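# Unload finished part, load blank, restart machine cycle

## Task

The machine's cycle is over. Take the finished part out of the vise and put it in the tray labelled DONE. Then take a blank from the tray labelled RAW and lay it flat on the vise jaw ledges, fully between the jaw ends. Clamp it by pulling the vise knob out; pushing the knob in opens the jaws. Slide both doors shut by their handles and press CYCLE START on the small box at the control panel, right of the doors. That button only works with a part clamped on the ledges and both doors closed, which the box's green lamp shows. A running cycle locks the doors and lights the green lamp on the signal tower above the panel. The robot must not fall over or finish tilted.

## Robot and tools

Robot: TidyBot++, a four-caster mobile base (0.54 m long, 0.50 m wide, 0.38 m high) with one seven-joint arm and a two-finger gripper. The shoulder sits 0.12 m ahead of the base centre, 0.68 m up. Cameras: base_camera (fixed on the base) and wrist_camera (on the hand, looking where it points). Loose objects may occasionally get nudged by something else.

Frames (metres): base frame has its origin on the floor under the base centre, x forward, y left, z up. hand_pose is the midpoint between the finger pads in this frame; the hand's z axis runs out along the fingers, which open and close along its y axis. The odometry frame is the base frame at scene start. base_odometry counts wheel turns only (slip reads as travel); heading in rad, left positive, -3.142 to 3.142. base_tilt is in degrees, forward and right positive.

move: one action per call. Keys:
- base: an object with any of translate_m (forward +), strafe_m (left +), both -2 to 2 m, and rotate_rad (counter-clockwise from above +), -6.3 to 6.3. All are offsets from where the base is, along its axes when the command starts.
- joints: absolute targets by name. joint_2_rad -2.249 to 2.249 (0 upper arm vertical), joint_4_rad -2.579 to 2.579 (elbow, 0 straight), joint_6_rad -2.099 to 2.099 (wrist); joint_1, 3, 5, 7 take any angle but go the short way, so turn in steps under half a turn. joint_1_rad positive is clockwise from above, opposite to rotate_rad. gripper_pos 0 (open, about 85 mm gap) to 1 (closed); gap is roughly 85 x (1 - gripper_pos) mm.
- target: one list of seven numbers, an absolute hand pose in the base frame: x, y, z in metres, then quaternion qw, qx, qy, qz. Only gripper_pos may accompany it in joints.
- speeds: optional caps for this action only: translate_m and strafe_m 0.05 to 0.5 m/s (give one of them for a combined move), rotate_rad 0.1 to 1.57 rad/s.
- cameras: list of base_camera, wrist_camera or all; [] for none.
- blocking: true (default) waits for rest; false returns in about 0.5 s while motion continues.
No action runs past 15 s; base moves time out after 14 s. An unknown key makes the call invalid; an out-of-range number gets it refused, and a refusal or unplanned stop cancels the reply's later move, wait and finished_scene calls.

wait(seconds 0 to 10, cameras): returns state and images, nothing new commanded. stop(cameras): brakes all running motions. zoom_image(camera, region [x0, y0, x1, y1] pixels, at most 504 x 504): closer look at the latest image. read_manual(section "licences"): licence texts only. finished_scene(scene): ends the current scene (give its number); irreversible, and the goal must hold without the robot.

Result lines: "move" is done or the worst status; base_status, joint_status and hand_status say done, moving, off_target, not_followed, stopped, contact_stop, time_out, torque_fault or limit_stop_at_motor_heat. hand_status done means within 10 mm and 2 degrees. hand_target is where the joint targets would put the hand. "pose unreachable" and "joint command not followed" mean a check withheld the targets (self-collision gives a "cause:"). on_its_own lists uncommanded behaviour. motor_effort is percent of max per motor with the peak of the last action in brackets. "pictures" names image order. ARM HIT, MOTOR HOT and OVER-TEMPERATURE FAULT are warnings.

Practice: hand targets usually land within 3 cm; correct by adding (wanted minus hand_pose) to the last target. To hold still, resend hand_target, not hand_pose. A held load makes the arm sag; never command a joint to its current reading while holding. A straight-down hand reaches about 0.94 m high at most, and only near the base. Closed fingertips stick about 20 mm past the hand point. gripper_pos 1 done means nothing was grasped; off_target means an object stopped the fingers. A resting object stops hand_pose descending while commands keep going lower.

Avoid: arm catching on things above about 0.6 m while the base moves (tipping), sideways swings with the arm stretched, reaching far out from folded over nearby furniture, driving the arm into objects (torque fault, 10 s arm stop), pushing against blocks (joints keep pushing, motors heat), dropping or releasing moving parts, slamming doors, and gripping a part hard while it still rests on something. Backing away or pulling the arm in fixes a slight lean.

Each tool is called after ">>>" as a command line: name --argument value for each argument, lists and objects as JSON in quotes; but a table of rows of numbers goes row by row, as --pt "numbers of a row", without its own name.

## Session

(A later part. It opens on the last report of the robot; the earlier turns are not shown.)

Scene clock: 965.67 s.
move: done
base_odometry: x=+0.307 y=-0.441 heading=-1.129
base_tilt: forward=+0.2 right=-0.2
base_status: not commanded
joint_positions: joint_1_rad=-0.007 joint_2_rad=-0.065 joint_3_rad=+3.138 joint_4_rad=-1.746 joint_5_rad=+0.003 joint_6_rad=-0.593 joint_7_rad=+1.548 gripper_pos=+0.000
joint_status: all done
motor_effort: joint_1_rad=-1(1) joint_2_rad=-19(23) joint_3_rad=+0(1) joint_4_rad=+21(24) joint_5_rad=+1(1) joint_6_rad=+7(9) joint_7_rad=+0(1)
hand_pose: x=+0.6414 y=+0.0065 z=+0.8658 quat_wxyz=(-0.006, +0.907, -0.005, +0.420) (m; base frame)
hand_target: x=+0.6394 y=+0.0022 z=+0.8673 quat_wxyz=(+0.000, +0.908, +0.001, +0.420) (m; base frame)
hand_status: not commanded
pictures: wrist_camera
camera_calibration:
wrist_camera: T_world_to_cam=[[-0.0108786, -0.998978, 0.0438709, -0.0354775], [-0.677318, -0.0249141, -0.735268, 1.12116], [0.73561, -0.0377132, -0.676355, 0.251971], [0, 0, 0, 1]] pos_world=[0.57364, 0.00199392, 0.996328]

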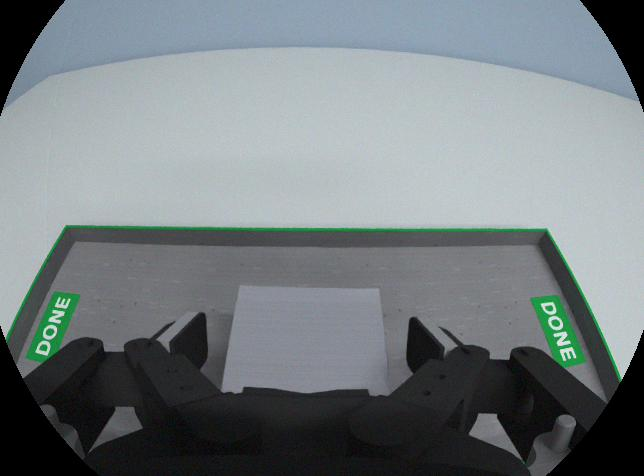

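>>> move --joints '{"joint_1_rad": 0, "joint_2_rad": 0.075, "joint_3_rad": 3.14, "joint_4_rad": -0.935, "joint_5_rad": 0, "joint_6_rad": -1.33, "joint_7_rad": 1.5708, "gripper_pos": 0.0}' --cameras '["wrist_camera"]'

>>> move --base '{"strafe_m": -0.6, "translate_m": -0.12}' --speeds '{"strafe_m": 0.4}' --cameras '["wrist_camera"]'

Scene clock: 993.17 s.
move: done
base_odometry: x=+0.307 y=-0.441 heading=-1.129
base_tilt: forward=+0.2 right=-0.1
base_status: not commanded
joint_positions: joint_1_rad=-0.007 joint_2_rad=+0.057 joint_3_rad=+3.138 joint_4_rad=-0.950 joint_5_rad=+0.003 joint_6_rad=-1.283 joint_7_rad=+1.548 gripper_pos=+0.000
joint_status: all done
motor_effort: joint_1_rad=-1(1) joint_2_rad=-21(22) joint_3_rad=+0(2) joint_4_rad=+19(22) joint_5_rad=+1(2) joint_6_rad=+7(8) joint_7_rad=+0(2)
hand_pose: x=+0.6428 y=+0.0060 z=+1.0649 quat_wxyz=(-0.006, +0.911, -0.006, +0.413) (m; base frame)
hand_target: x=+0.6404 y=+0.0021 z=+1.0521 quat_wxyz=(+0.000, +0.921, +0.001, +0.390) (m; base frame)
hand_status: not commanded
pictures: wrist_camera
camera_calibration:
wrist_camera: T_world_to_cam=[[-0.0120666, -0.99899, 0.0432923, -0.0432931], [-0.68888, -0.0230765, -0.724508, 1.26451], [0.724775, -0.0385655, -0.687905, 0.404845], [0, 0, 0, 1]] pos_world=[0.577149, 0.00154406, 1.19651]

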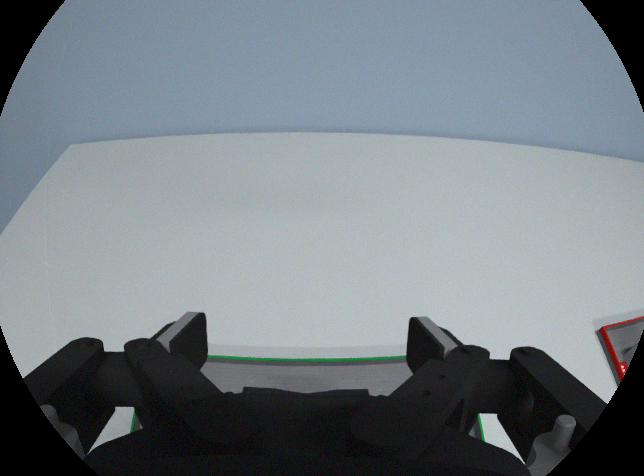

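Scene clock: 995.83 s.
move: done
base_odometry: x=-0.287 y=-0.589 heading=-1.129
base_tilt: forward=+0.2 right=-0.2
base_status: done
joint_positions: joint_1_rad=-0.006 joint_2_rad=+0.062 joint_3_rad=+3.138 joint_4_rad=-0.949 joint_5_rad=+0.003 joint_6_rad=-1.285 joint_7_rad=+1.548 gripper_pos=+0.000
joint_status: not commanded
motor_effort: joint_1_rad=-1(3) joint_2_rad=-21(23) joint_3_rad=-1(2) joint_4_rad=+19(19) joint_5_rad=+1(2) joint_6_rad=+6(7) joint_7_rad=+0(1)
hand_pose: x=+0.6442 y=+0.0058 z=+1.0620 quat_wxyz=(-0.005, +0.912, -0.006, +0.410) (m; base frame)
hand_target: x=+0.6404 y=+0.0021 z=+1.0521 quat_wxyz=(+0.000, +0.921, +0.001, +0.390) (m; base frame)
hand_status: not commanded
pictures: wrist_camera
camera_calibration:
wrist_camera: T_world_to_cam=[[-0.0121858, -0.998982, 0.0434379, -0.0434319], [-0.693829, -0.022834, -0.719777, 1.26151], [0.720036, -0.0389095, -0.692845, 0.410136], [0, 0, 0, 1]] pos_world=[0.57943, 0.00137584, 1.19405]

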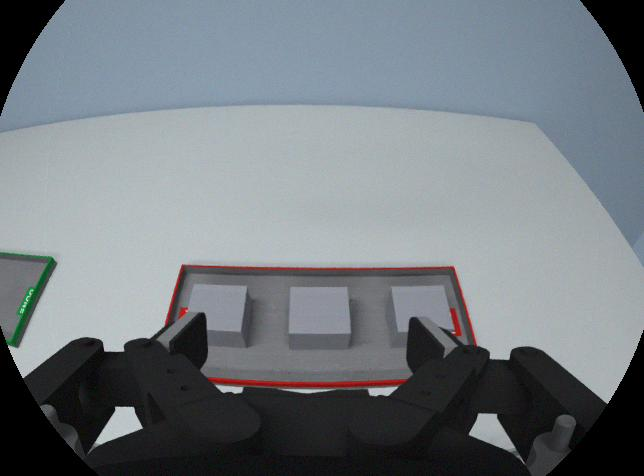

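>>> zoom_image --camera "wrist_camera" --region '[150, 250, 480, 400]'

Scaled by 1.527.

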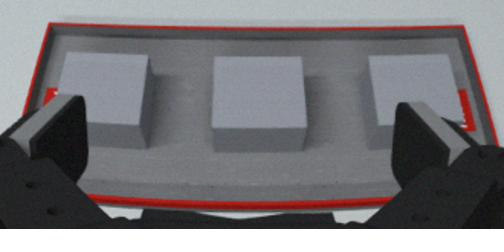

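>>> move --base '{"translate_m": 0.132, "strafe_m": -0.013}' --joints '{"joint_1_rad": 0, "joint_2_rad": -0.05, "joint_3_rad": 3.14, "joint_4_rad": -1.60, "joint_5_rad": 0, "joint_6_rad": -0.69, "joint_7_rad": 1.5708, "gripper_pos": 0.0}' --speeds '{"translate_m": 0.2}' --cameras '["wrist_camera"]'

>>> zoom_image --camera "wrist_camera" --region '[180, 240, 440, 410]'

Scene clock: 1032.50 s.
move: done
base_odometry: x=-0.242 y=-0.714 heading=-1.129
base_tilt: forward=+0.2 right=-0.2
base_status: done
joint_positions: joint_1_rad=-0.006 joint_2_rad=-0.045 joint_3_rad=+3.138 joint_4_rad=-1.589 joint_5_rad=+0.003 joint_6_rad=-0.731 joint_7_rad=+1.548 gripper_pos=+0.000
joint_status: all done
motor_effort: joint_1_rad=+0(2) joint_2_rad=-20(26) joint_3_rad=+0(1) joint_4_rad=+21(23) joint_5_rad=+1(2) joint_6_rad=+7(8) joint_7_rad=+0(2)
hand_pose: x=+0.6514 y=+0.0062 z=+0.9085 quat_wxyz=(-0.005, +0.908, -0.005, +0.419) (m; base frame)
hand_target: x=+0.6564 y=+0.0022 z=+0.9155 quat_wxyz=(+0.000, +0.900, +0.001, +0.436) (m; base frame)
hand_status: not commanded
pictures: wrist_camera
camera_calibration:
wrist_camera: T_world_to_cam=[[-0.0115809, -0.998971, 0.0438419, -0.0369737], [-0.678979, -0.024331, -0.733754, 1.15906], [0.734066, -0.0382653, -0.677999, 0.275945], [0, 0, 0, 1]] pos_world=[0.583988, 0.00182448, 1.03918]

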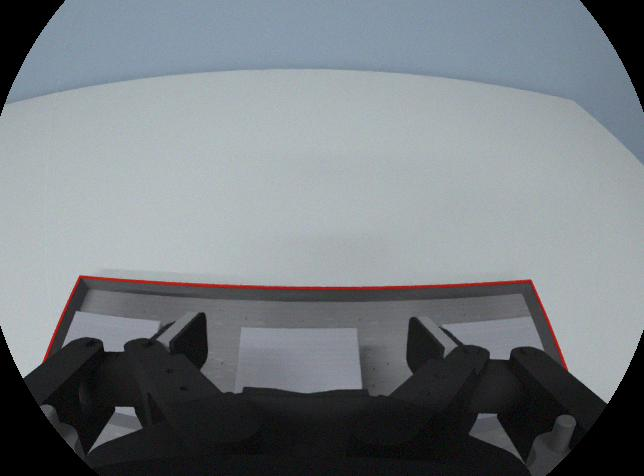

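Scaled by 1.938.

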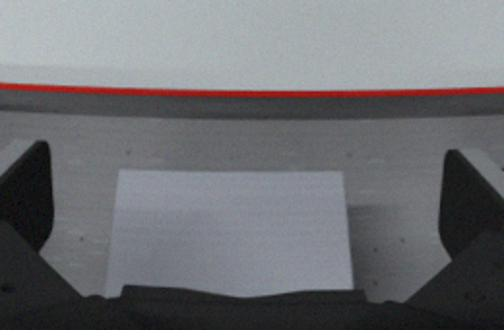

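>>> move --base '{"strafe_m": 0.005}' --joints '{"joint_4_rad": -1.735, "joint_6_rad": -0.556, "gripper_pos": 0.0}' --speeds '{"strafe_m": 0.05}' --cameras '["wrist_camera"]'

>>> zoom_image --camera "wrist_camera" --region '[180, 240, 440, 410]'

Scene clock: 1058.27 s.
move: done
base_odometry: x=-0.238 y=-0.712 heading=-1.129
base_tilt: forward=+0.1 right=-0.2
base_status: done
joint_positions: joint_1_rad=-0.006 joint_2_rad=-0.047 joint_3_rad=+3.138 joint_4_rad=-1.730 joint_5_rad=+0.003 joint_6_rad=-0.597 joint_7_rad=+1.548 gripper_pos=+0.000
joint_status: all done
motor_effort: joint_1_rad=+0(2) joint_2_rad=-19(21) joint_3_rad=+0(3) joint_4_rad=+21(23) joint_5_rad=+1(1) joint_6_rad=+6(8) joint_7_rad=-1(1)
hand_pose: x=+0.6478 y=+0.0063 z=+0.8641 quat_wxyz=(-0.006, +0.909, -0.005, +0.417) (m; base frame)
hand_target: x=+0.6542 y=+0.0022 z=+0.8729 quat_wxyz=(+0.000, +0.900, +0.001, +0.435) (m; base frame)
hand_status: not commanded
pictures: wrist_camera
camera_calibration:
wrist_camera: T_world_to_cam=[[-0.0110581, -0.998974, 0.0439206, -0.0354416], [-0.681828, -0.0245958, -0.731099, 1.12362], [0.731429, -0.0380308, -0.680857, 0.252692], [0, 0, 0, 1]] pos_world=[0.580899, 0.00184114, 0.995081]

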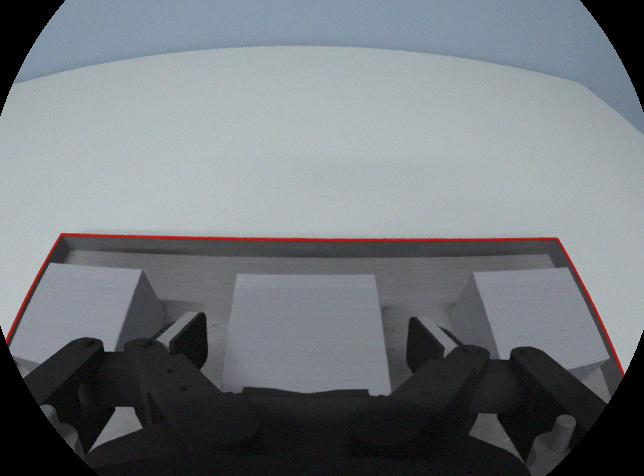

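Scaled by 1.938.

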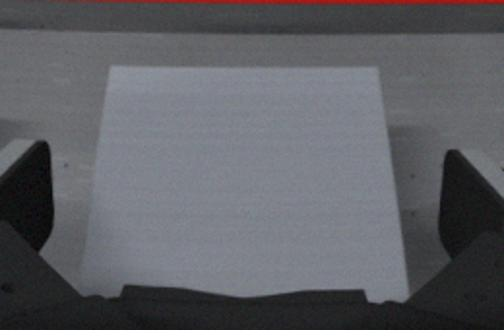

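>>> move --base '{"translate_m": 0.0045, "strafe_m": 0.001}' --speeds '{"translate_m": 0.05}' --cameras '["wrist_camera"]'

>>> zoom_image --camera "wrist_camera" --region '[200, 240, 440, 400]'

Scene clock: 1077.90 s.
move: done
base_odometry: x=-0.235 y=-0.716 heading=-1.129
base_tilt: forward=+0.2 right=-0.1
base_status: done
joint_positions: joint_1_rad=-0.006 joint_2_rad=-0.049 joint_3_rad=+3.138 joint_4_rad=-1.730 joint_5_rad=+0.003 joint_6_rad=-0.594 joint_7_rad=+1.548 gripper_pos=+0.000
joint_status: not commanded
motor_effort: joint_1_rad=-1(2) joint_2_rad=-19(24) joint_3_rad=+0(2) joint_4_rad=+22(22) joint_5_rad=+1(1) joint_6_rad=+6(7) joint_7_rad=+0(1)
hand_pose: x=+0.6481 y=+0.0063 z=+0.8661 quat_wxyz=(-0.006, +0.907, -0.005, +0.420) (m; base frame)
hand_target: x=+0.6542 y=+0.0022 z=+0.8729 quat_wxyz=(+0.000, +0.900, +0.001, +0.435) (m; base frame)
hand_status: not commanded
pictures: wrist_camera
camera_calibration:
wrist_camera: T_world_to_cam=[[-0.0112954, -0.998976, 0.043808, -0.0352685], [-0.677692, -0.0245665, -0.734935, 1.12587], [0.735259, -0.0379897, -0.676721, 0.247811], [0, 0, 0, 1]] pos_world=[0.580392, 0.00184062, 0.996688]

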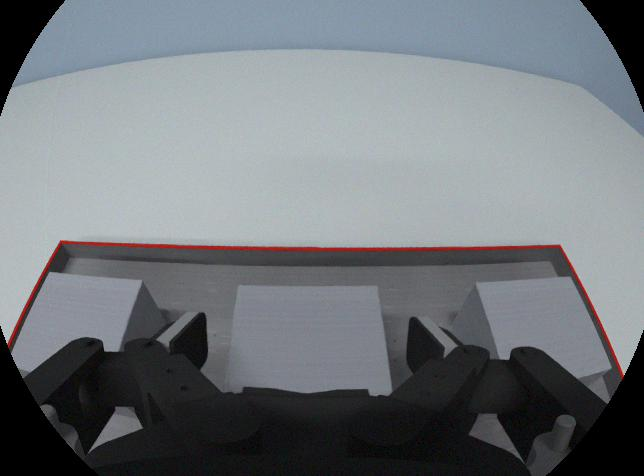

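Scaled by 2.100.

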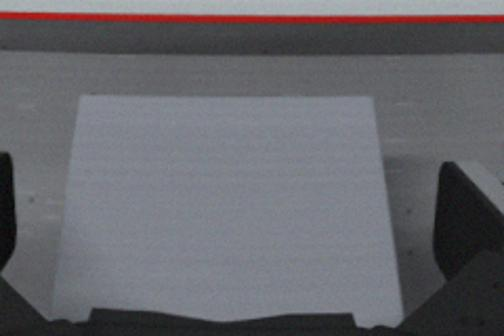

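>>> move --joints '{"gripper_pos": 0.7}' --cameras '["wrist_camera"]'

>>> zoom_image --camera "wrist_camera" --region '[200, 240, 440, 400]'

Scene clock: 1085.73 s.
move: off_target
base_odometry: x=-0.235 y=-0.716 heading=-1.129
base_tilt: forward=+0.1 right=-0.2
base_status: not commanded
joint_positions: joint_1_rad=-0.006 joint_2_rad=-0.050 joint_3_rad=+3.138 joint_4_rad=-1.730 joint_5_rad=+0.003 joint_6_rad=-0.593 joint_7_rad=+1.548 gripper_pos=+0.310
joint_status: gripper_pos off_target (ended at +0.310, target +0.700)
motor_effort: joint_1_rad=+0(1) joint_2_rad=-20(21) joint_3_rad=+0(1) joint_4_rad=+22(22) joint_5_rad=+1(1) joint_6_rad=+7(8) joint_7_rad=+0(1)
hand_pose: x=+0.6479 y=+0.0062 z=+0.8669 quat_wxyz=(-0.006, +0.907, -0.005, +0.421) (m; base frame)
hand_target: x=+0.6542 y=+0.0022 z=+0.8729 quat_wxyz=(+0.000, +0.900, +0.001, +0.435) (m; base frame)
hand_status: not commanded
pictures: wrist_camera
camera_calibration:
wrist_camera: T_world_to_cam=[[-0.0114403, -0.998976, 0.0437665, -0.0352072], [-0.676202, -0.0245148, -0.736309, 1.12661], [0.736628, -0.0380185, -0.675229, 0.246281], [0, 0, 0, 1]] pos_world=[0.579996, 0.0018107, 0.99737]

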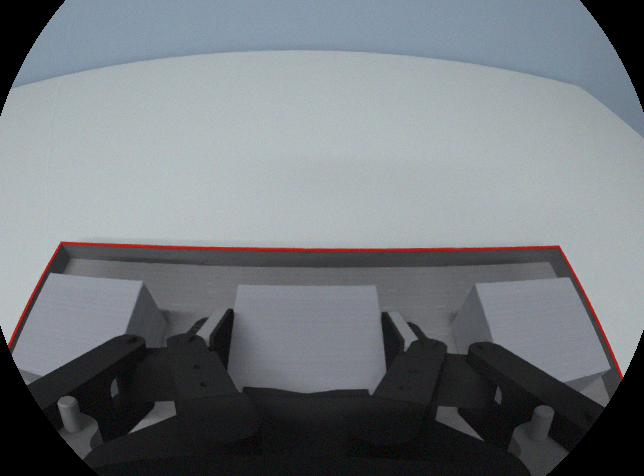

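Scaled by 2.100.

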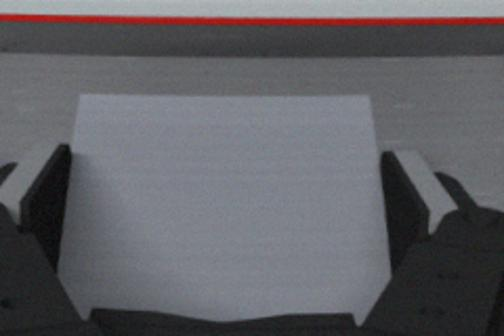

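>>> move --joints '{"joint_2_rad": -0.03, "joint_4_rad": -1.50, "joint_6_rad": -0.82, "gripper_pos": 0.7}' --cameras '["wrist_camera"]'

>>> zoom_image --camera "wrist_camera" --region '[200, 240, 440, 400]'

Scene clock: 1106.70 s.
move: off_target
base_odometry: x=-0.235 y=-0.716 heading=-1.129
base_tilt: forward=+0.2 right=-0.2
base_status: not commanded
joint_positions: joint_1_rad=-0.006 joint_2_rad=-0.022 joint_3_rad=+3.138 joint_4_rad=-1.533 joint_5_rad=+0.003 joint_6_rad=-0.792 joint_7_rad=+1.548 gripper_pos=+0.310
joint_status: gripper_pos off_target (ended at +0.310, target +0.700); the others done
motor_effort: joint_1_rad=+0(1) joint_2_rad=-25(27) joint_3_rad=+0(1) joint_4_rad=+26(27) joint_5_rad=+1(1) joint_6_rad=+9(10) joint_7_rad=+0(2)
hand_pose: x=+0.6549 y=+0.0062 z=+0.9127 quat_wxyz=(-0.005, +0.914, -0.005, +0.407) (m; base frame)
hand_target: x=+0.6533 y=+0.0022 z=+0.9289 quat_wxyz=(+0.000, +0.911, +0.001, +0.413) (m; base frame)
hand_status: not commanded
pictures: wrist_camera
camera_calibration:
wrist_camera: T_world_to_cam=[[-0.0106186, -0.99896, 0.0443381, -0.0382693], [-0.699091, -0.0242868, -0.714621, 1.16021], [0.714954, -0.0385846, -0.698106, 0.307107], [0, 0, 0, 1]] pos_world=[0.59112, 0.00179788, 1.0452]

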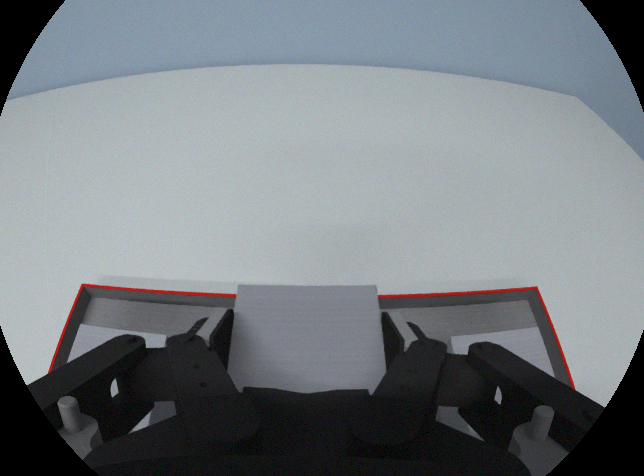

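Scaled by 2.100.

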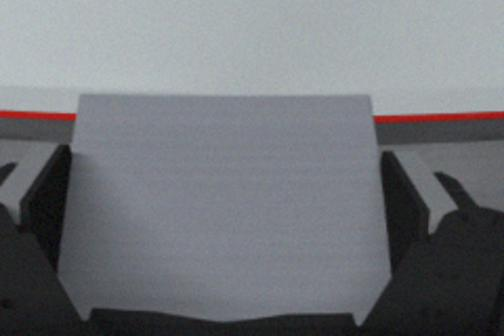

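>>> move --joints '{"joint_2_rad": 0.06, "joint_4_rad": -0.96, "joint_6_rad": -1.28, "gripper_pos": 0.7}' --cameras '[]'

>>> move --base '{"translate_m": -0.95, "strafe_m": -0.012, "rotate_rad": -3.1416}' --speeds '{"translate_m": 0.35, "rotate_rad": 0.8}' --cameras '["wrist_camera"]'

Scene clock: 1149.23 s.
move: off_target
base_odometry: x=-0.235 y=-0.716 heading=-1.129
base_tilt: forward=+0.2 right=-0.2
base_status: not commanded
joint_positions: joint_1_rad=-0.006 joint_2_rad=+0.064 joint_3_rad=+3.138 joint_4_rad=-0.995 joint_5_rad=+0.003 joint_6_rad=-1.251 joint_7_rad=+1.548 gripper_pos=+0.310
joint_status: gripper_pos off_target (ended at +0.310, target +0.700); the others done
motor_effort: joint_1_rad=-1(1) joint_2_rad=-26(27) joint_3_rad=+0(1) joint_4_rad=+23(27) joint_5_rad=+1(1) joint_6_rad=+9(10) joint_7_rad=+0(1)
hand_pose: x=+0.6499 y=+0.0058 z=+1.0456 quat_wxyz=(-0.005, +0.915, -0.006, +0.403) (m; base frame)
hand_target: x=+0.6442 y=+0.0022 z=+1.0589 quat_wxyz=(+0.000, +0.913, +0.001, +0.409) (m; base frame)
hand_status: not commanded
pictures: none
No camera images: "cameras" was empty.

Scene clock: 1154.07 s.
move: done
base_odometry: x=-0.652 y=+0.138 heading=+2.013
base_tilt: forward=+0.1 right=-0.2
base_status: done
joint_positions: joint_1_rad=-0.004 joint_2_rad=+0.083 joint_3_rad=+3.141 joint_4_rad=-0.994 joint_5_rad=+0.003 joint_6_rad=-1.255 joint_7_rad=+1.548 gripper_pos=+0.310
joint_status: not commanded
motor_effort: joint_1_rad=-1(4) joint_2_rad=-27(31) joint_3_rad=-1(3) joint_4_rad=+23(25) joint_5_rad=+1(3) joint_6_rad=+9(10) joint_7_rad=+0(1)
hand_pose: x=+0.6562 y=+0.0030 z=+1.0353 quat_wxyz=(-0.004, +0.919, -0.008, +0.394) (m; base frame)
hand_target: x=+0.6442 y=+0.0022 z=+1.0589 quat_wxyz=(+0.000, +0.913, +0.001, +0.409) (m; base frame)
hand_status: not commanded
pictures: wrist_camera
camera_calibration:
wrist_camera: T_world_to_cam=[[-0.0160347, -0.998885, 0.0444116, -0.0433602], [-0.718988, -0.0193479, -0.694753, 1.2411], [0.694837, -0.0430716, -0.717876, 0.425369], [0, 0, 0, 1]] pos_world=[0.596076, -0.000977913, 1.16954]

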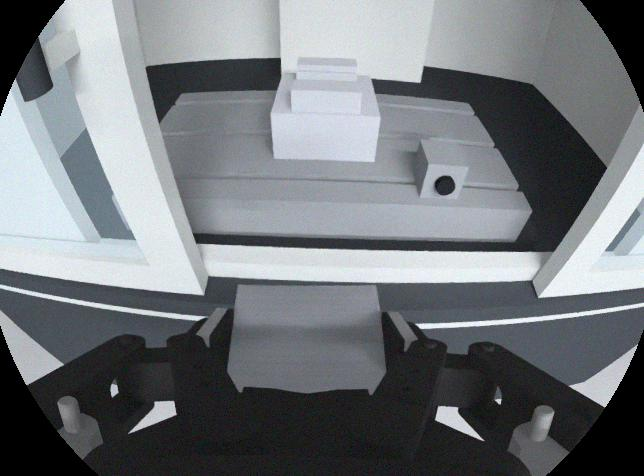

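>>> zoom_image --camera "wrist_camera" --region '[140, 40, 560, 300]'

Scaled by 1.200.

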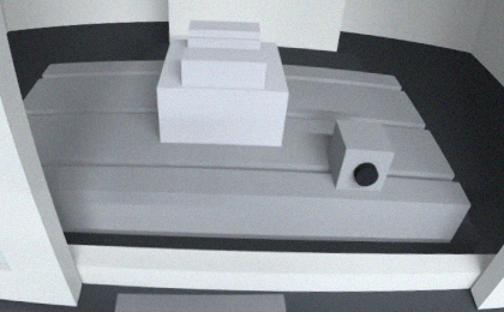

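>>> zoom_image --camera "wrist_camera" --region '[190, 220, 390, 310]'

>>> zoom_image --camera "wrist_camera" --region '[370, 220, 570, 310]'

>>> zoom_image --camera "wrist_camera" --region '[250, 40, 400, 170]'

Scaled by 2.520.

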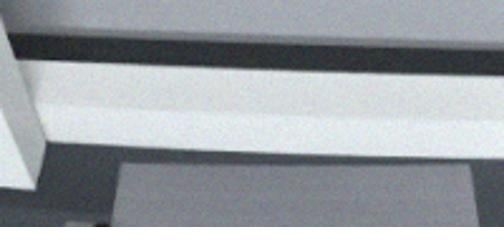

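Scaled by 2.520.

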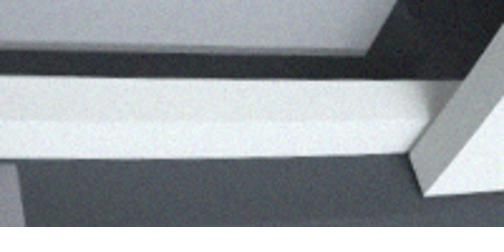

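Scaled by 3.360.

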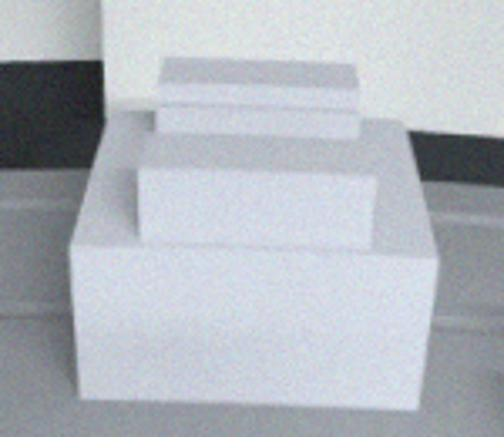

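>>> move --base '{"translate_m": 0.40, "strafe_m": -0.02}' --speeds '{"translate_m": 0.25}' --cameras '["wrist_camera"]'

>>> zoom_image --camera "wrist_camera" --region '[180, 160, 440, 330]'

Scene clock: 1250.20 s.
move: done
base_odometry: x=-0.805 y=+0.508 heading=+2.012
base_tilt: forward=+0.2 right=-0.2
base_status: done
joint_positions: joint_1_rad=-0.004 joint_2_rad=+0.079 joint_3_rad=+3.141 joint_4_rad=-0.993 joint_5_rad=+0.003 joint_6_rad=-1.258 joint_7_rad=+1.548 gripper_pos=+0.310
joint_status: not commanded
motor_effort: joint_1_rad=-1(1) joint_2_rad=-26(30) joint_3_rad=+0(1) joint_4_rad=+23(24) joint_5_rad=+1(1) joint_6_rad=+9(10) joint_7_rad=+0(1)
hand_pose: x=+0.6542 y=+0.0030 z=+1.0372 quat_wxyz=(-0.004, +0.919, -0.008, +0.395) (m; base frame)
hand_target: x=+0.6442 y=+0.0022 z=+1.0589 quat_wxyz=(+0.000, +0.913, +0.001, +0.409) (m; base frame)
hand_status: not commanded
pictures: wrist_camera
camera_calibration:
wrist_camera: T_world_to_cam=[[-0.016121, -0.998885, 0.0443739, -0.0433874], [-0.717752, -0.0193363, -0.69603, 1.24148], [0.696112, -0.0430701, -0.71664, 0.42595], [0, 0, 0, 1]] pos_world=[0.593868, -0.000987661, 1.17129]

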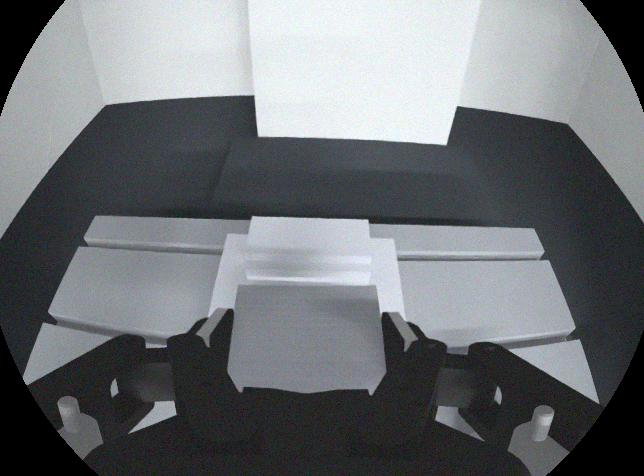

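Scaled by 1.938.

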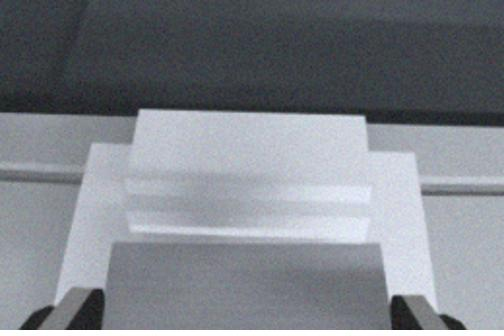

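>>> move --base '{"translate_m": 0.07, "strafe_m": 0.015, "rotate_rad": -0.025}' --joints '{"joint_2_rad": -0.02, "joint_4_rad": -1.19, "joint_6_rad": -1.016, "gripper_pos": 0.7}' --speeds '{"translate_m": 0.1, "rotate_rad": 0.1}' --cameras '["wrist_camera"]'

>>> zoom_image --camera "wrist_camera" --region '[200, 200, 420, 340]'

Scene clock: 1302.10 s.
move: off_target
base_odometry: x=-0.849 y=+0.565 heading=+1.987
base_tilt: forward=+0.2 right=-0.2
base_status: done
joint_positions: joint_1_rad=-0.004 joint_2_rad=+0.005 joint_3_rad=+3.141 joint_4_rad=-1.205 joint_5_rad=+0.003 joint_6_rad=-1.074 joint_7_rad=+1.548 gripper_pos=+0.310
joint_status: gripper_pos off_target (ended at +0.310, target +0.700); the others done
motor_effort: joint_1_rad=-1(3) joint_2_rad=-25(29) joint_3_rad=+0(2) joint_4_rad=+25(26) joint_5_rad=+1(2) joint_6_rad=+9(11) joint_7_rad=+1(1)
hand_pose: x=+0.6507 y=+0.0030 z=+1.0098 quat_wxyz=(-0.004, +0.909, -0.008, +0.416) (m; base frame)
hand_target: x=+0.6542 y=+0.0022 z=+1.0455 quat_wxyz=(+0.000, +0.888, +0.001, +0.460) (m; base frame)
hand_status: not commanded
pictures: wrist_camera
camera_calibration:
wrist_camera: T_world_to_cam=[[-0.0178832, -0.998887, 0.043655, -0.0403973], [-0.68485, -0.0195737, -0.728421, 1.23124], [0.728465, -0.0429236, -0.683737, 0.354538], [0, 0, 0, 1]] pos_world=[0.584227, -0.00103425, 1.14104]

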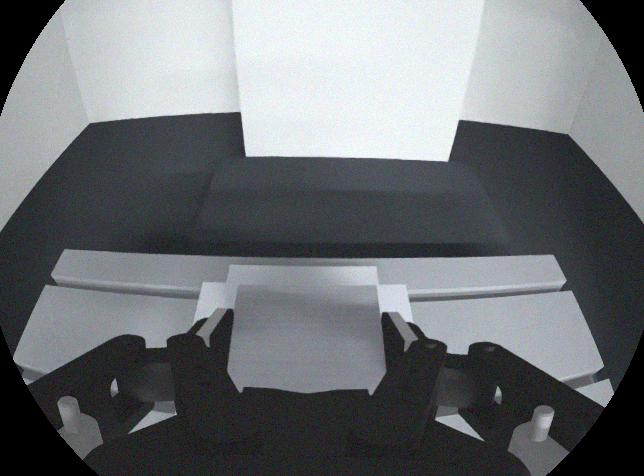

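Scaled by 2.291.

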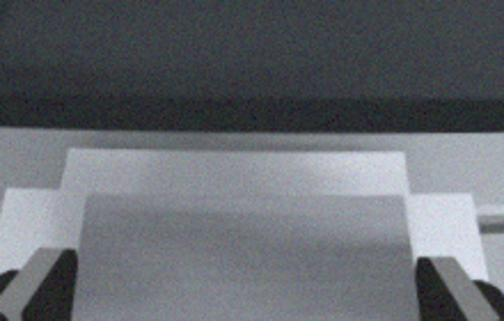

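>>> move --base '{"translate_m": 0.0135, "strafe_m": 0.003}' --speeds '{"translate_m": 0.05}' --cameras '["wrist_camera"]'

>>> zoom_image --camera "wrist_camera" --region '[200, 200, 420, 340]'

Scene clock: 1380.73 s.
move: done
base_odometry: x=-0.857 y=+0.576 heading=+1.986
base_tilt: forward=+0.2 right=-0.2
base_status: done
joint_positions: joint_1_rad=-0.004 joint_2_rad=+0.002 joint_3_rad=+3.141 joint_4_rad=-1.205 joint_5_rad=+0.003 joint_6_rad=-1.071 joint_7_rad=+1.548 gripper_pos=+0.310
joint_status: not commanded
motor_effort: joint_1_rad=+0(2) joint_2_rad=-25(27) joint_3_rad=+0(1) joint_4_rad=+25(25) joint_5_rad=+1(1) joint_6_rad=+10(11) joint_7_rad=+0(1)
hand_pose: x=+0.6503 y=+0.0030 z=+1.0121 quat_wxyz=(-0.004, +0.908, -0.008, +0.418) (m; base frame)
hand_target: x=+0.6542 y=+0.0022 z=+1.0455 quat_wxyz=(+0.000, +0.888, +0.001, +0.460) (m; base frame)
hand_status: not commanded
pictures: wrist_camera
camera_calibration:
wrist_camera: T_world_to_cam=[[-0.0181394, -0.998888, 0.0435238, -0.0402013], [-0.680407, -0.0195639, -0.732573, 1.23396], [0.73261, -0.0429023, -0.679295, 0.349131], [0, 0, 0, 1]] pos_world=[0.583087, -0.00103702, 1.14288]

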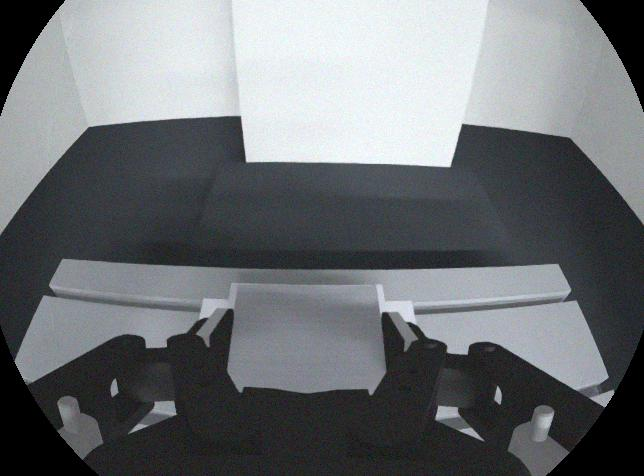

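Scaled by 2.291.

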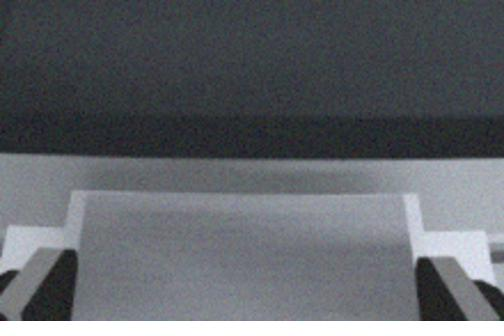

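>>> zoom_image --camera "wrist_camera" --region '[20, 230, 330, 440]'

>>> zoom_image --camera "wrist_camera" --region '[310, 230, 620, 440]'

Scaled by 1.626.

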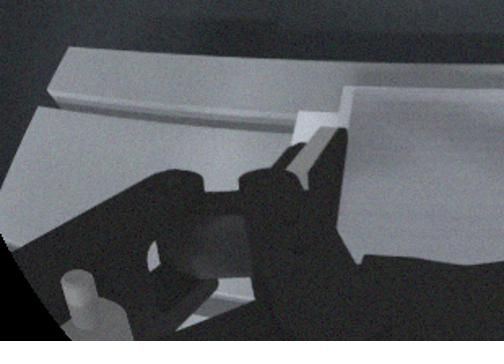

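Scaled by 1.626.

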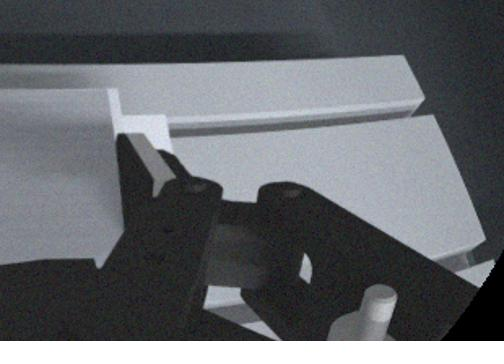

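>>> move --cameras '["wrist_camera", "base_camera"]'

>>> zoom_image --camera "wrist_camera" --region '[200, 200, 420, 340]'

Scene clock: 1441.50 s.
base_odometry: x=-0.857 y=+0.576 heading=+1.986
base_tilt: forward=+0.2 right=-0.2
base_status: done
joint_positions: joint_1_rad=-0.004 joint_2_rad=+0.002 joint_3_rad=+3.141 joint_4_rad=-1.205 joint_5_rad=+0.003 joint_6_rad=-1.071 joint_7_rad=+1.548 gripper_pos=+0.310
joint_status: not commanded
motor_effort: joint_1_rad=+0(2) joint_2_rad=-25(27) joint_3_rad=+0(1) joint_4_rad=+25(25) joint_5_rad=+1(1) joint_6_rad=+10(11) joint_7_rad=+0(1)
hand_pose: x=+0.6503 y=+0.0030 z=+1.0121 quat_wxyz=(-0.004, +0.908, -0.008, +0.418) (m; base frame)
hand_target: x=+0.6542 y=+0.0022 z=+1.0455 quat_wxyz=(+0.000, +0.888, +0.001, +0.460) (m; base frame)
hand_status: not commanded
pictures: base_camera, wrist_camera
camera_calibration:
wrist_camera: T_world_to_cam=[[-0.0181394, -0.998888, 0.0435238, -0.0402013], [-0.680407, -0.0195639, -0.732573, 1.23396], [0.73261, -0.0429023, -0.679295, 0.349131], [0, 0, 0, 1]] pos_world=[0.583087, -0.00103702, 1.14288]

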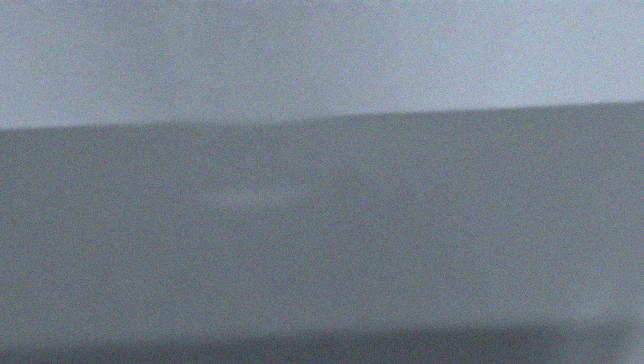

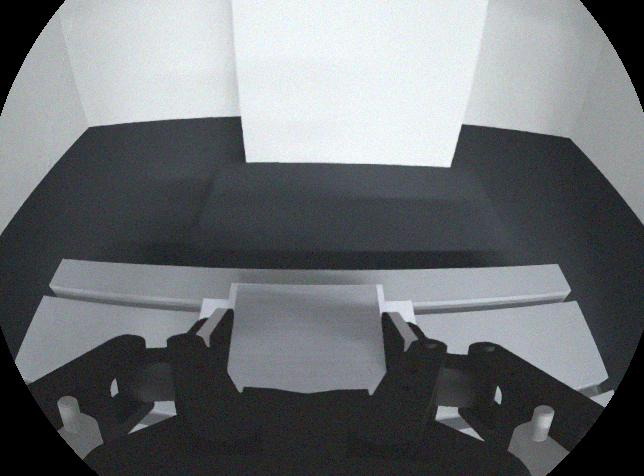

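Scaled by 2.291.

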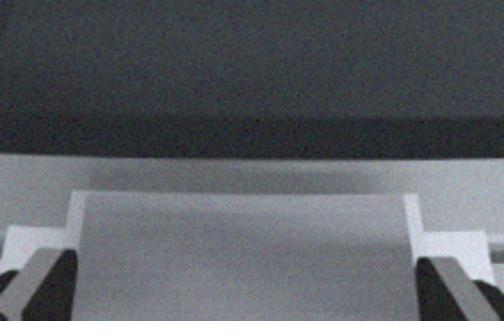

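>>> move --joints '{"joint_4_rad": -1.225, "joint_6_rad": -0.981}' --cameras '["wrist_camera"]'

>>> zoom_image --camera "wrist_camera" --region '[200, 200, 420, 340]'

Scene clock: 1475.13 s.
move: done
base_odometry: x=-0.857 y=+0.576 heading=+1.986
base_tilt: forward=+0.2 right=-0.2
base_status: not commanded
joint_positions: joint_1_rad=-0.004 joint_2_rad=+0.001 joint_3_rad=+3.141 joint_4_rad=-1.242 joint_5_rad=+0.003 joint_6_rad=-1.035 joint_7_rad=+1.548 gripper_pos=+0.310
joint_status: all done
motor_effort: joint_1_rad=+0(1) joint_2_rad=-25(26) joint_3_rad=-1(1) joint_4_rad=+25(26) joint_5_rad=+1(1) joint_6_rad=+10(10) joint_7_rad=+1(1)
hand_pose: x=+0.6538 y=+0.0030 z=+1.0014 quat_wxyz=(-0.004, +0.908, -0.008, +0.418) (m; base frame)
hand_target: x=+0.6583 y=+0.0022 z=+1.0353 quat_wxyz=(+0.000, +0.888, +0.001, +0.460) (m; base frame)
hand_status: not commanded
pictures: wrist_camera
camera_calibration:
wrist_camera: T_world_to_cam=[[-0.0180325, -0.998888, 0.0435647, -0.0397552], [-0.680603, -0.0196552, -0.732389, 1.22845], [0.73243, -0.0428571, -0.679492, 0.339694], [0, 0, 0, 1]] pos_world=[0.586567, -0.00100731, 1.13225]

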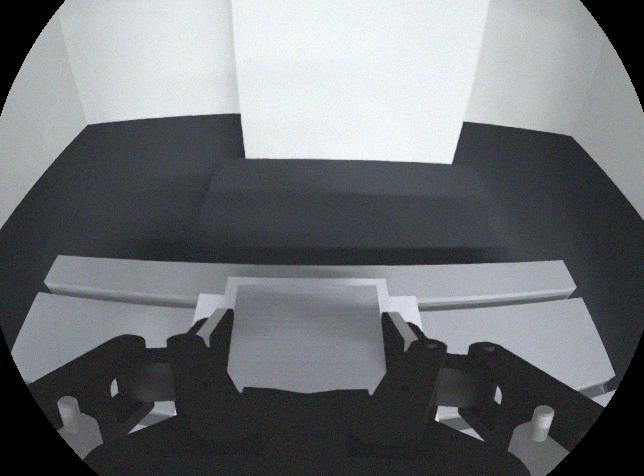

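Scaled by 2.291.

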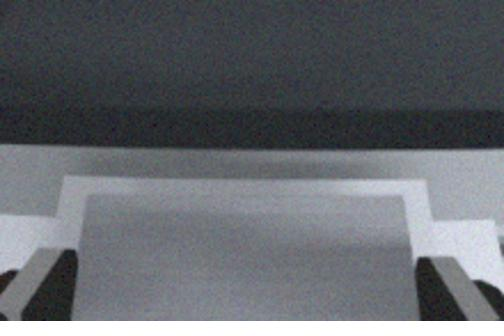

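>>> move --base '{"translate_m": -0.003}' --speeds '{"translate_m": 0.05}' --joints '{"joint_4_rad": -1.237, "joint_6_rad": -0.969}' --cameras '["wrist_camera"]'

>>> zoom_image --camera "wrist_camera" --region '[200, 200, 420, 340]'

Scene clock: 1513.83 s.
move: done
base_odometry: x=-0.855 y=+0.574 heading=+1.986
base_tilt: forward=+0.2 right=-0.2
base_status: done
joint_positions: joint_1_rad=-0.004 joint_2_rad=+0.000 joint_3_rad=+3.141 joint_4_rad=-1.253 joint_5_rad=+0.003 joint_6_rad=-1.024 joint_7_rad=+1.548 gripper_pos=+0.310
joint_status: all done
motor_effort: joint_1_rad=-1(2) joint_2_rad=-25(29) joint_3_rad=-1(2) joint_4_rad=+25(26) joint_5_rad=+1(1) joint_6_rad=+10(10) joint_7_rad=+0(1)
hand_pose: x=+0.6545 y=+0.0030 z=+0.9989 quat_wxyz=(-0.004, +0.908, -0.008, +0.419) (m; base frame)
hand_target: x=+0.6597 y=+0.0022 z=+1.0317 quat_wxyz=(+0.000, +0.888, +0.001, +0.460) (m; base frame)
hand_status: not commanded
pictures: wrist_camera
camera_calibration:
wrist_camera: T_world_to_cam=[[-0.0180689, -0.998888, 0.0435413, -0.0395745], [-0.679475, -0.0196792, -0.733434, 1.22739], [0.733476, -0.0428376, -0.678364, 0.335605], [0, 0, 0, 1]] pos_world=[0.587109, -0.000999933, 1.1296]

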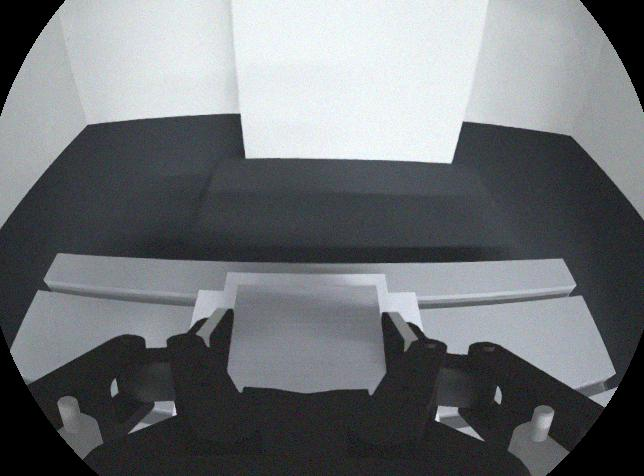

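Scaled by 2.291.

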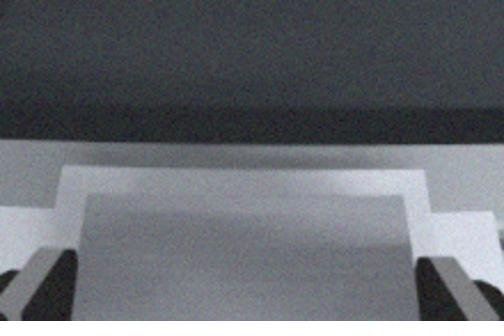

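>>> move --base '{"translate_m": -0.0015}' --speeds '{"translate_m": 0.05}' --joints '{"joint_4_rad": -1.255, "joint_6_rad": -0.951}' --cameras '["wrist_camera"]'

>>> zoom_image --camera "wrist_camera" --region '[200, 200, 420, 340]'

Scene clock: 1534.63 s.
move: done
base_odometry: x=-0.855 y=+0.572 heading=+1.986
base_tilt: forward=+0.2 right=-0.2
base_status: done
joint_positions: joint_1_rad=-0.004 joint_2_rad=-0.003 joint_3_rad=+3.141 joint_4_rad=-1.267 joint_5_rad=+0.003 joint_6_rad=-1.004 joint_7_rad=+1.548 gripper_pos=+0.310
joint_status: all done
motor_effort: joint_1_rad=+0(1) joint_2_rad=-24(28) joint_3_rad=+0(1) joint_4_rad=+25(26) joint_5_rad=+1(1) joint_6_rad=+10(10) joint_7_rad=+0(2)
hand_pose: x=+0.6560 y=+0.0030 z=+0.9979 quat_wxyz=(-0.004, +0.906, -0.008, +0.423) (m; base frame)
hand_target: x=+0.6616 y=+0.0022 z=+1.0264 quat_wxyz=(+0.000, +0.888, +0.001, +0.460) (m; base frame)
hand_status: not commanded
pictures: wrist_camera
camera_calibration:
wrist_camera: T_world_to_cam=[[-0.0184236, -0.99889, 0.0433471, -0.0390599], [-0.672528, -0.0197001, -0.73981, 1.22948], [0.739842, -0.0427821, -0.671419, 0.322712], [0, 0, 0, 1]] pos_world=[0.587387, -0.00098936, 1.12795]

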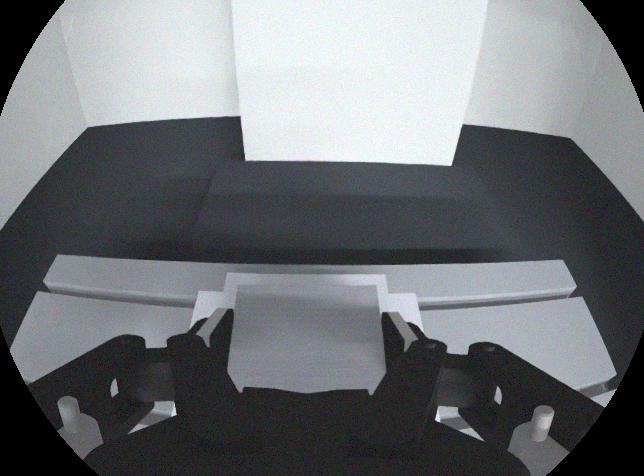

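Scaled by 2.291.

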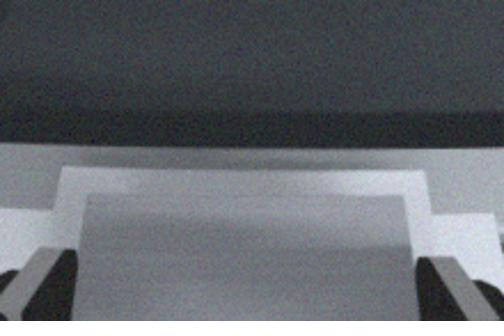

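>>> move --base '{"translate_m": -0.0015}' --speeds '{"translate_m": 0.05}' --joints '{"joint_4_rad": -1.26, "joint_6_rad": -0.946}' --cameras '["wrist_camera"]'

>>> zoom_image --camera "wrist_camera" --region '[200, 200, 420, 340]'

Scene clock: 1592.57 s.
move: done
base_odometry: x=-0.854 y=+0.571 heading=+1.986
base_tilt: forward=+0.2 right=-0.2
base_status: done
joint_positions: joint_1_rad=-0.004 joint_2_rad=-0.004 joint_3_rad=+3.141 joint_4_rad=-1.270 joint_5_rad=+0.003 joint_6_rad=-0.998 joint_7_rad=+1.548 gripper_pos=+0.310
joint_status: all done
motor_effort: joint_1_rad=-1(1) joint_2_rad=-24(26) joint_3_rad=+0(1) joint_4_rad=+24(25) joint_5_rad=+1(1) joint_6_rad=+9(10) joint_7_rad=+0(1)
hand_pose: x=+0.6566 y=+0.0030 z=+0.9978 quat_wxyz=(-0.004, +0.905, -0.008, +0.425) (m; base frame)
hand_target: x=+0.6621 y=+0.0022 z=+1.0249 quat_wxyz=(+0.000, +0.888, +0.001, +0.460) (m; base frame)
hand_status: not commanded
pictures: wrist_camera
camera_calibration:
wrist_camera: T_world_to_cam=[[-0.0185375, -0.998891, 0.0432838, -0.0389002], [-0.670311, -0.0197047, -0.741819, 1.23034], [0.741849, -0.0427651, -0.669202, 0.318665], [0, 0, 0, 1]] pos_world=[0.587586, -0.000985893, 1.12762]

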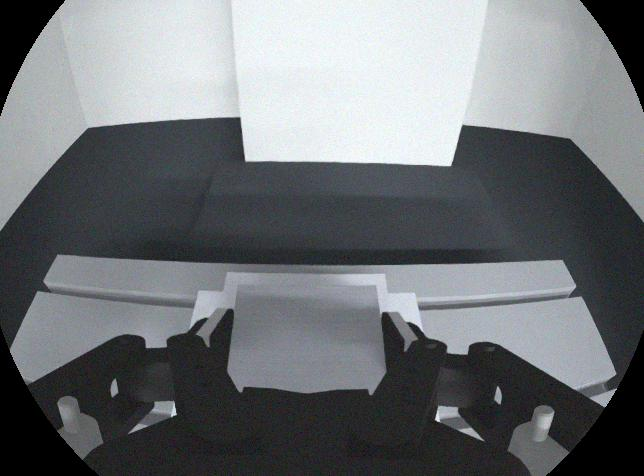

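Scaled by 2.291.

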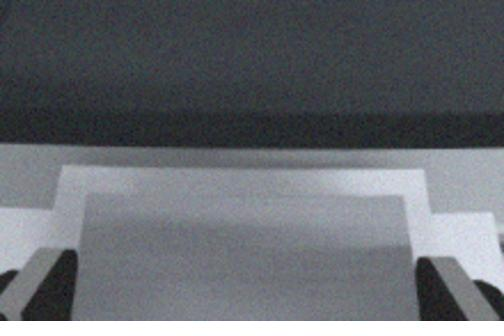

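>>> move --base '{"translate_m": -0.0015}' --speeds '{"translate_m": 0.05}' --cameras '["wrist_camera"]'

>>> zoom_image --camera "wrist_camera" --region '[200, 200, 420, 340]'

Scene clock: 1622.87 s.
move: done
base_odometry: x=-0.854 y=+0.570 heading=+1.986
base_tilt: forward=+0.2 right=-0.2
base_status: done
joint_positions: joint_1_rad=-0.004 joint_2_rad=-0.004 joint_3_rad=+3.141 joint_4_rad=-1.274 joint_5_rad=+0.003 joint_6_rad=-0.997 joint_7_rad=+1.548 gripper_pos=+0.310
joint_status: not commanded
motor_effort: joint_1_rad=+0(1) joint_2_rad=-25(27) joint_3_rad=+0(1) joint_4_rad=+25(25) joint_5_rad=+1(1) joint_6_rad=+10(10) joint_7_rad=-1(1)
hand_pose: x=+0.6564 y=+0.0030 z=+0.9960 quat_wxyz=(-0.004, +0.906, -0.008, +0.423) (m; base frame)
hand_target: x=+0.6621 y=+0.0022 z=+1.0249 quat_wxyz=(+0.000, +0.888, +0.001, +0.460) (m; base frame)
hand_status: not commanded
pictures: wrist_camera
camera_calibration:
wrist_camera: T_world_to_cam=[[-0.0184156, -0.99889, 0.043348, -0.0389734], [-0.672359, -0.0197158, -0.739963, 1.22842], [0.739996, -0.0427723, -0.67125, 0.320908], [0, 0, 0, 1]] pos_world=[0.587752, -0.000984847, 1.12609]

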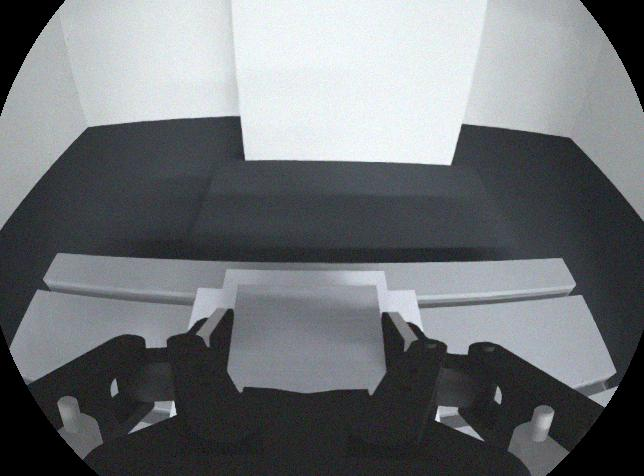

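Scaled by 2.291.

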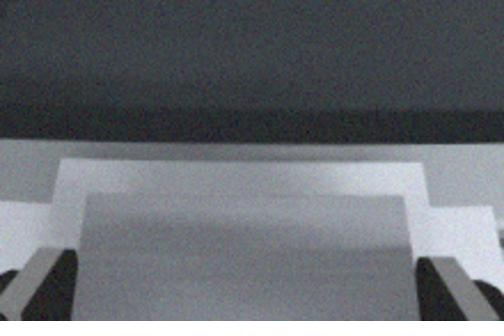

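>>> move --joints '{"joint_4_rad": -1.275, "joint_6_rad": -0.931}' --cameras '["wrist_camera"]'

>>> zoom_image --camera "wrist_camera" --region '[200, 200, 420, 340]'

Scene clock: 1632.00 s.
move: done
base_odometry: x=-0.854 y=+0.570 heading=+1.986
base_tilt: forward=+0.2 right=-0.2
base_status: not commanded
joint_positions: joint_1_rad=-0.004 joint_2_rad=-0.004 joint_3_rad=+3.141 joint_4_rad=-1.289 joint_5_rad=+0.003 joint_6_rad=-0.985 joint_7_rad=+1.548 gripper_pos=+0.310
joint_status: all done
motor_effort: joint_1_rad=-1(1) joint_2_rad=-25(26) joint_3_rad=+0(1) joint_4_rad=+25(26) joint_5_rad=+1(1) joint_6_rad=+10(11) joint_7_rad=+0(1)
hand_pose: x=+0.6571 y=+0.0030 z=+0.9906 quat_wxyz=(-0.004, +0.907, -0.008, +0.422) (m; base frame)
hand_target: x=+0.6636 y=+0.0022 z=+1.0205 quat_wxyz=(+0.000, +0.888, +0.001, +0.460) (m; base frame)
hand_status: not commanded
pictures: wrist_camera
camera_calibration:
wrist_camera: T_world_to_cam=[[-0.0182281, -0.99889, 0.0434397, -0.0389335], [-0.675017, -0.0197561, -0.737538, 1.22418], [0.737577, -0.0427665, -0.673907, 0.321047], [0, 0, 0, 1]] pos_world=[0.588836, -0.000975253, 1.12093]

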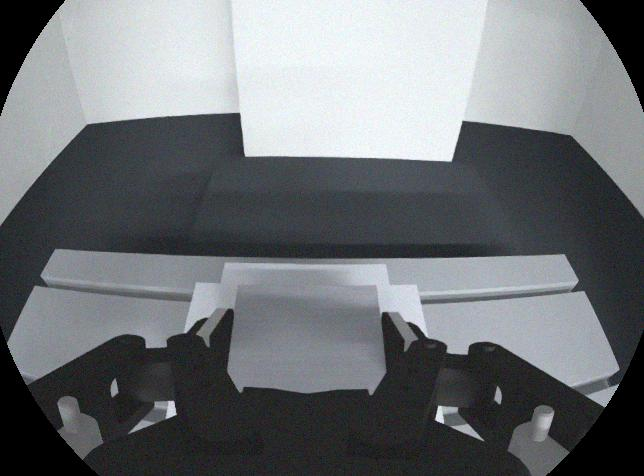

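Scaled by 2.291.

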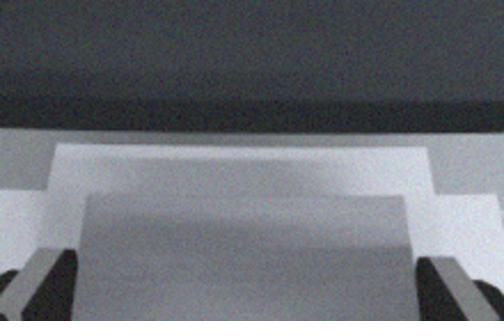

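>>> move --joints '{"joint_4_rad": -1.286, "joint_6_rad": -0.923}' --cameras '["wrist_camera"]'

>>> zoom_image --camera "wrist_camera" --region '[200, 200, 420, 340]'

Scene clock: 1637.13 s.
move: done
base_odometry: x=-0.854 y=+0.570 heading=+1.986
base_tilt: forward=+0.1 right=-0.2
base_status: not commanded
joint_positions: joint_1_rad=-0.004 joint_2_rad=-0.005 joint_3_rad=+3.141 joint_4_rad=-1.298 joint_5_rad=+0.003 joint_6_rad=-0.978 joint_7_rad=+1.548 gripper_pos=+0.310
joint_status: all done
motor_effort: joint_1_rad=-1(1) joint_2_rad=-24(25) joint_3_rad=+0(1) joint_4_rad=+25(25) joint_5_rad=+1(1) joint_6_rad=+10(10) joint_7_rad=-1(1)
hand_pose: x=+0.6573 y=+0.0031 z=+0.9881 quat_wxyz=(-0.004, +0.907, -0.008, +0.421) (m; base frame)
hand_target: x=+0.6641 y=+0.0022 z=+1.0164 quat_wxyz=(+0.000, +0.889, +0.001, +0.459) (m; base frame)
hand_status: not commanded
pictures: wrist_camera
camera_calibration:
wrist_camera: T_world_to_cam=[[-0.0181773, -0.99889, 0.0434623, -0.03887], [-0.675551, -0.0197761, -0.737048, 1.22236], [0.737089, -0.0427585, -0.674442, 0.320001], [0, 0, 0, 1]] pos_world=[0.589194, -0.000970523, 1.11845]

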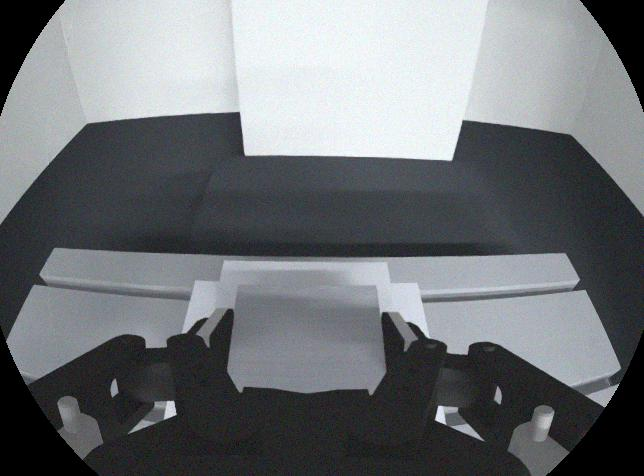

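Scaled by 2.291.

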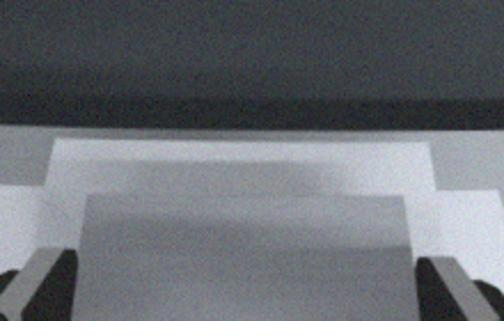

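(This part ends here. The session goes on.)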